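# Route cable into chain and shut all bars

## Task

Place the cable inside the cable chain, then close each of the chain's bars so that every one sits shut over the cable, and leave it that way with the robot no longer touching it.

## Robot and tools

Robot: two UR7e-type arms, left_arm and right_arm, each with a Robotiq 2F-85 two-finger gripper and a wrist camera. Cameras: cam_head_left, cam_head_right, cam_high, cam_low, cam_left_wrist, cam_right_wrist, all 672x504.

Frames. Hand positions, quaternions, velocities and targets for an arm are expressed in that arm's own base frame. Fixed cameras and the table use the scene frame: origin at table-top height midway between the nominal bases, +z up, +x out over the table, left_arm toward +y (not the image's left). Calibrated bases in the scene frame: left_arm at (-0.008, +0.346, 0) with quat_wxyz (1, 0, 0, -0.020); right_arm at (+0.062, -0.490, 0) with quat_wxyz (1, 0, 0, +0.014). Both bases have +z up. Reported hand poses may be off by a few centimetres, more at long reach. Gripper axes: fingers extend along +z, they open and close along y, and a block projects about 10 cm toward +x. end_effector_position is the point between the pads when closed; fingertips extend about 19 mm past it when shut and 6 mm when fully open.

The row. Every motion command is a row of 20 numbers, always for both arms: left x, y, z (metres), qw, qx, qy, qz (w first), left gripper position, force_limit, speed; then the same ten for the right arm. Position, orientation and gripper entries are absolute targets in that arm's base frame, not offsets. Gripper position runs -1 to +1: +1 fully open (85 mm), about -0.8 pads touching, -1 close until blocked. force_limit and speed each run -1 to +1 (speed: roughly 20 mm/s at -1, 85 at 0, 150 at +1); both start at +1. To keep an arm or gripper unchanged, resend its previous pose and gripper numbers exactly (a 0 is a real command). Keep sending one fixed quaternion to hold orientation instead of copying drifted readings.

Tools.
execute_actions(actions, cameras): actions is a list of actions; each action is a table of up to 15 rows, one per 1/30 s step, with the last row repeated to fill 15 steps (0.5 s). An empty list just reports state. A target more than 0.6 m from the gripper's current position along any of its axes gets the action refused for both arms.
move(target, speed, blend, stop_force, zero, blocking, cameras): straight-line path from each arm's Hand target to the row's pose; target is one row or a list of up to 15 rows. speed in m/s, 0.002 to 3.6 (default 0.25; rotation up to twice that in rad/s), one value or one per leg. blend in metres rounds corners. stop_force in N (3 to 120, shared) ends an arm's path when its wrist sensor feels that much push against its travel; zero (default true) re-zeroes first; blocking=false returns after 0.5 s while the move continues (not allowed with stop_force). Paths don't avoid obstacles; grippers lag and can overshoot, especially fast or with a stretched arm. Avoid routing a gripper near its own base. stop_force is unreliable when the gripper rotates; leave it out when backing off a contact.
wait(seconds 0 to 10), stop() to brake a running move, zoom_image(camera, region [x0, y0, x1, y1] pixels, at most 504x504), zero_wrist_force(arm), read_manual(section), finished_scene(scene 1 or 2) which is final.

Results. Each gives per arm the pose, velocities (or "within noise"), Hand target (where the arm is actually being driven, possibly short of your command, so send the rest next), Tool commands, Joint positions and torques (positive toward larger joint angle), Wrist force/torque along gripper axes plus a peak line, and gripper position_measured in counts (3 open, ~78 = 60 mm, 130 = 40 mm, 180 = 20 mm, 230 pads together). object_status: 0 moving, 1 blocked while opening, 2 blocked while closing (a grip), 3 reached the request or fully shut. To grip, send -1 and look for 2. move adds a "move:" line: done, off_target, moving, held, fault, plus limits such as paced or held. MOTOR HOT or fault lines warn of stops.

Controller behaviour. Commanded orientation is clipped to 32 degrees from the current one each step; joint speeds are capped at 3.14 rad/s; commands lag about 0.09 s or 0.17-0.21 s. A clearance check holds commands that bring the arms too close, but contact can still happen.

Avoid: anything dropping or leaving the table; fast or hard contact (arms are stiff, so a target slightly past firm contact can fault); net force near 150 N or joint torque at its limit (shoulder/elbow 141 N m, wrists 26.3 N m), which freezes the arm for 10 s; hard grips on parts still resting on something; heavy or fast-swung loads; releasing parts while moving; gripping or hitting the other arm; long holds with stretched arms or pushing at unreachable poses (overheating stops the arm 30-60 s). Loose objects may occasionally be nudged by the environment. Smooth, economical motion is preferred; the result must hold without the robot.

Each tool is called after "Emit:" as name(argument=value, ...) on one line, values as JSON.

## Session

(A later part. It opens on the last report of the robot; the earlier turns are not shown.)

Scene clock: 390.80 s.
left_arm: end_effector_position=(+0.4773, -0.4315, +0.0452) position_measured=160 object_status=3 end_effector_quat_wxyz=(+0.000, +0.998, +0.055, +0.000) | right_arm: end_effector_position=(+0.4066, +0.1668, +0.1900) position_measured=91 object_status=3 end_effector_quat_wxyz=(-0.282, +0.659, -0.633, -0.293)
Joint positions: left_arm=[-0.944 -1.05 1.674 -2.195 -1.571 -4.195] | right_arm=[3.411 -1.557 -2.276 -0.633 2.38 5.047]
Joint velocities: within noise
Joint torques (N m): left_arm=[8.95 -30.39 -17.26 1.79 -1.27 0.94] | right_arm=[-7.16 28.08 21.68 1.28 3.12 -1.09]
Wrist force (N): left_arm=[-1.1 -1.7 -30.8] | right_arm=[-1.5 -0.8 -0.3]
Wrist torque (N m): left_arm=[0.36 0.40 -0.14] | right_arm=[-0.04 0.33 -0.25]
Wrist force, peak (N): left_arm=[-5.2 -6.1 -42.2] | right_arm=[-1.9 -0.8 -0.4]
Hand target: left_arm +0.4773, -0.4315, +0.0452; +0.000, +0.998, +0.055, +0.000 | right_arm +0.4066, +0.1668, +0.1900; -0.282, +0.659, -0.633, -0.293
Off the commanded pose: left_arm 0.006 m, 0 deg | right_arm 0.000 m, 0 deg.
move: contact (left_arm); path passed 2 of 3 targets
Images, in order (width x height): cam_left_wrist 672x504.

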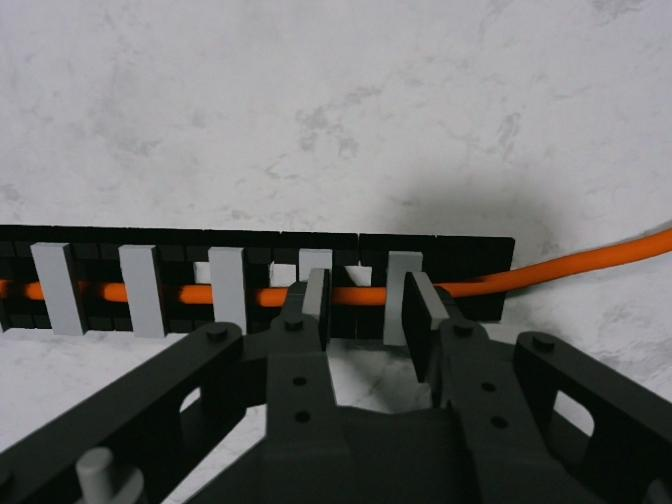

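Now raise left and look with both cameras.

Emit:
move(target=[[0.4773, -0.4315, 0.11, 0, 0.9985, 0.0549, 0, -0.25, -0.6, 0, 0.4066, 0.1668, 0.19, -0.2818, 0.6588, -0.6328, -0.2933, 0.3, -0.6, -1], [0.4303, -0.28, 0.2, 0, 0.9985, 0.0549, 0, -0.25, -0.6, 0, 0.4046, 0.2168, 0.13, -0.2818, 0.6588, -0.6328, -0.2933, 0.3, -0.6, -1]], speed=[0.12, 0.25], cameras=["cam_left_wrist","cam_right_wrist","cam_high"])

Emit:
zoom_image(camera="cam_right_wrist", region=[300, 130, 420, 310])

Emit:
zoom_image(camera="cam_left_wrist", region=[100, 100, 604, 260])

Scene clock: 394.47 s.
left_arm: end_effector_position=(+0.4304, -0.2801, +0.1999) position_measured=160 object_status=3 end_effector_quat_wxyz=(+0.000, +0.998, +0.055, +0.000) | right_arm: end_effector_position=(+0.4046, +0.2168, +0.1300) position_measured=91 object_status=3 end_effector_quat_wxyz=(-0.282, +0.659, -0.633, -0.293)
Joint positions: left_arm=[-0.84 -1.509 1.847 -1.908 -1.571 -4.091] | right_arm=[3.533 -1.726 -2.353 -0.269 2.343 5.213]
Joint velocities: within noise
Joint torques (N m): left_arm=[11.07 -35.78 -19.88 -0.76 0.17 1.3] | right_arm=[6.02 13.11 9.14 4.31 -0.74 1.76]
Wrist force (N): left_arm=[-0.1 1.3 0.3] | right_arm=[-1.7 -0.9 0.2]
Wrist torque (N m): left_arm=[0.42 0.36 -0.05] | right_arm=[-0.10 0.42 -0.22]
Wrist force, peak (N): left_arm=[-1.0 -1.8 -31.3] | right_arm=[-2.0 -0.8 -1.1]
Hand target: left_arm +0.4303, -0.2800, +0.2000; +0.000, +0.998, +0.055, +0.000 | right_arm +0.4046, +0.2168, +0.1300; -0.282, +0.659, -0.633, -0.293
Off the commanded pose: left_arm 0.000 m, 0 deg | right_arm 0.000 m, 0 deg.
move: done
Images, in order (width x height): cam_high 672x504, cam_left_wrist 672x504, cam_right_wrist 672x504.

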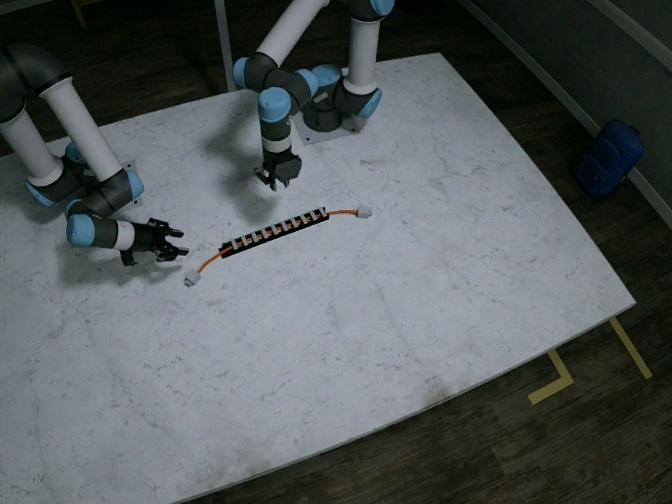

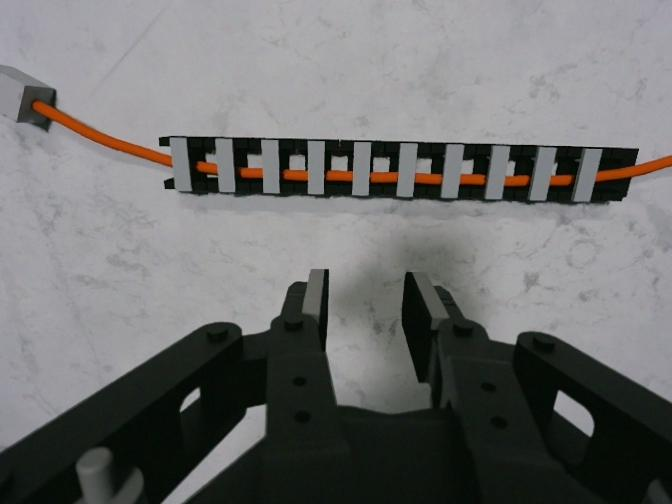

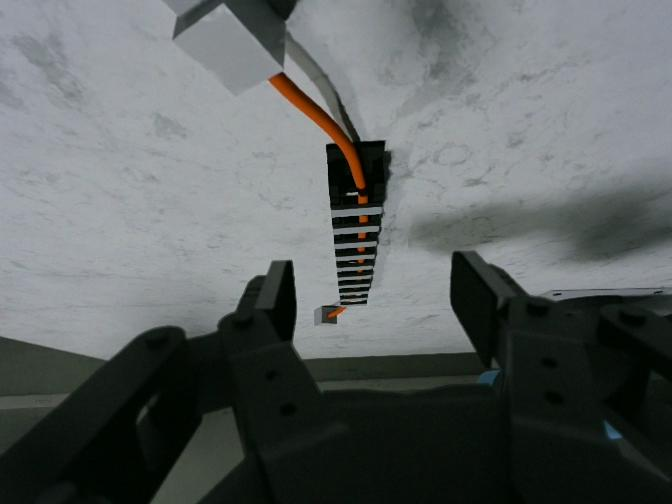

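Scaled by 2.800 from the camera's 672x504 image, which has a finer 960x720 frame.

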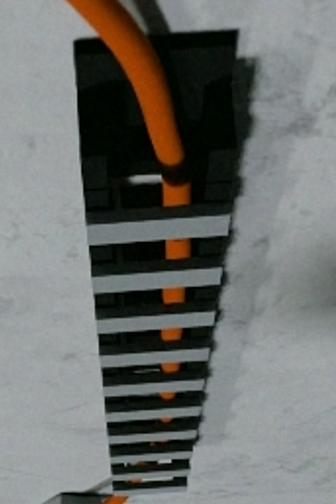

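Scaled by 1.000.

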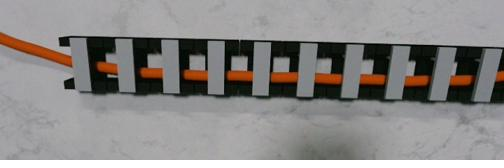

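Emit:
finished_scene(scene=1)

The scene is finished: the task was done.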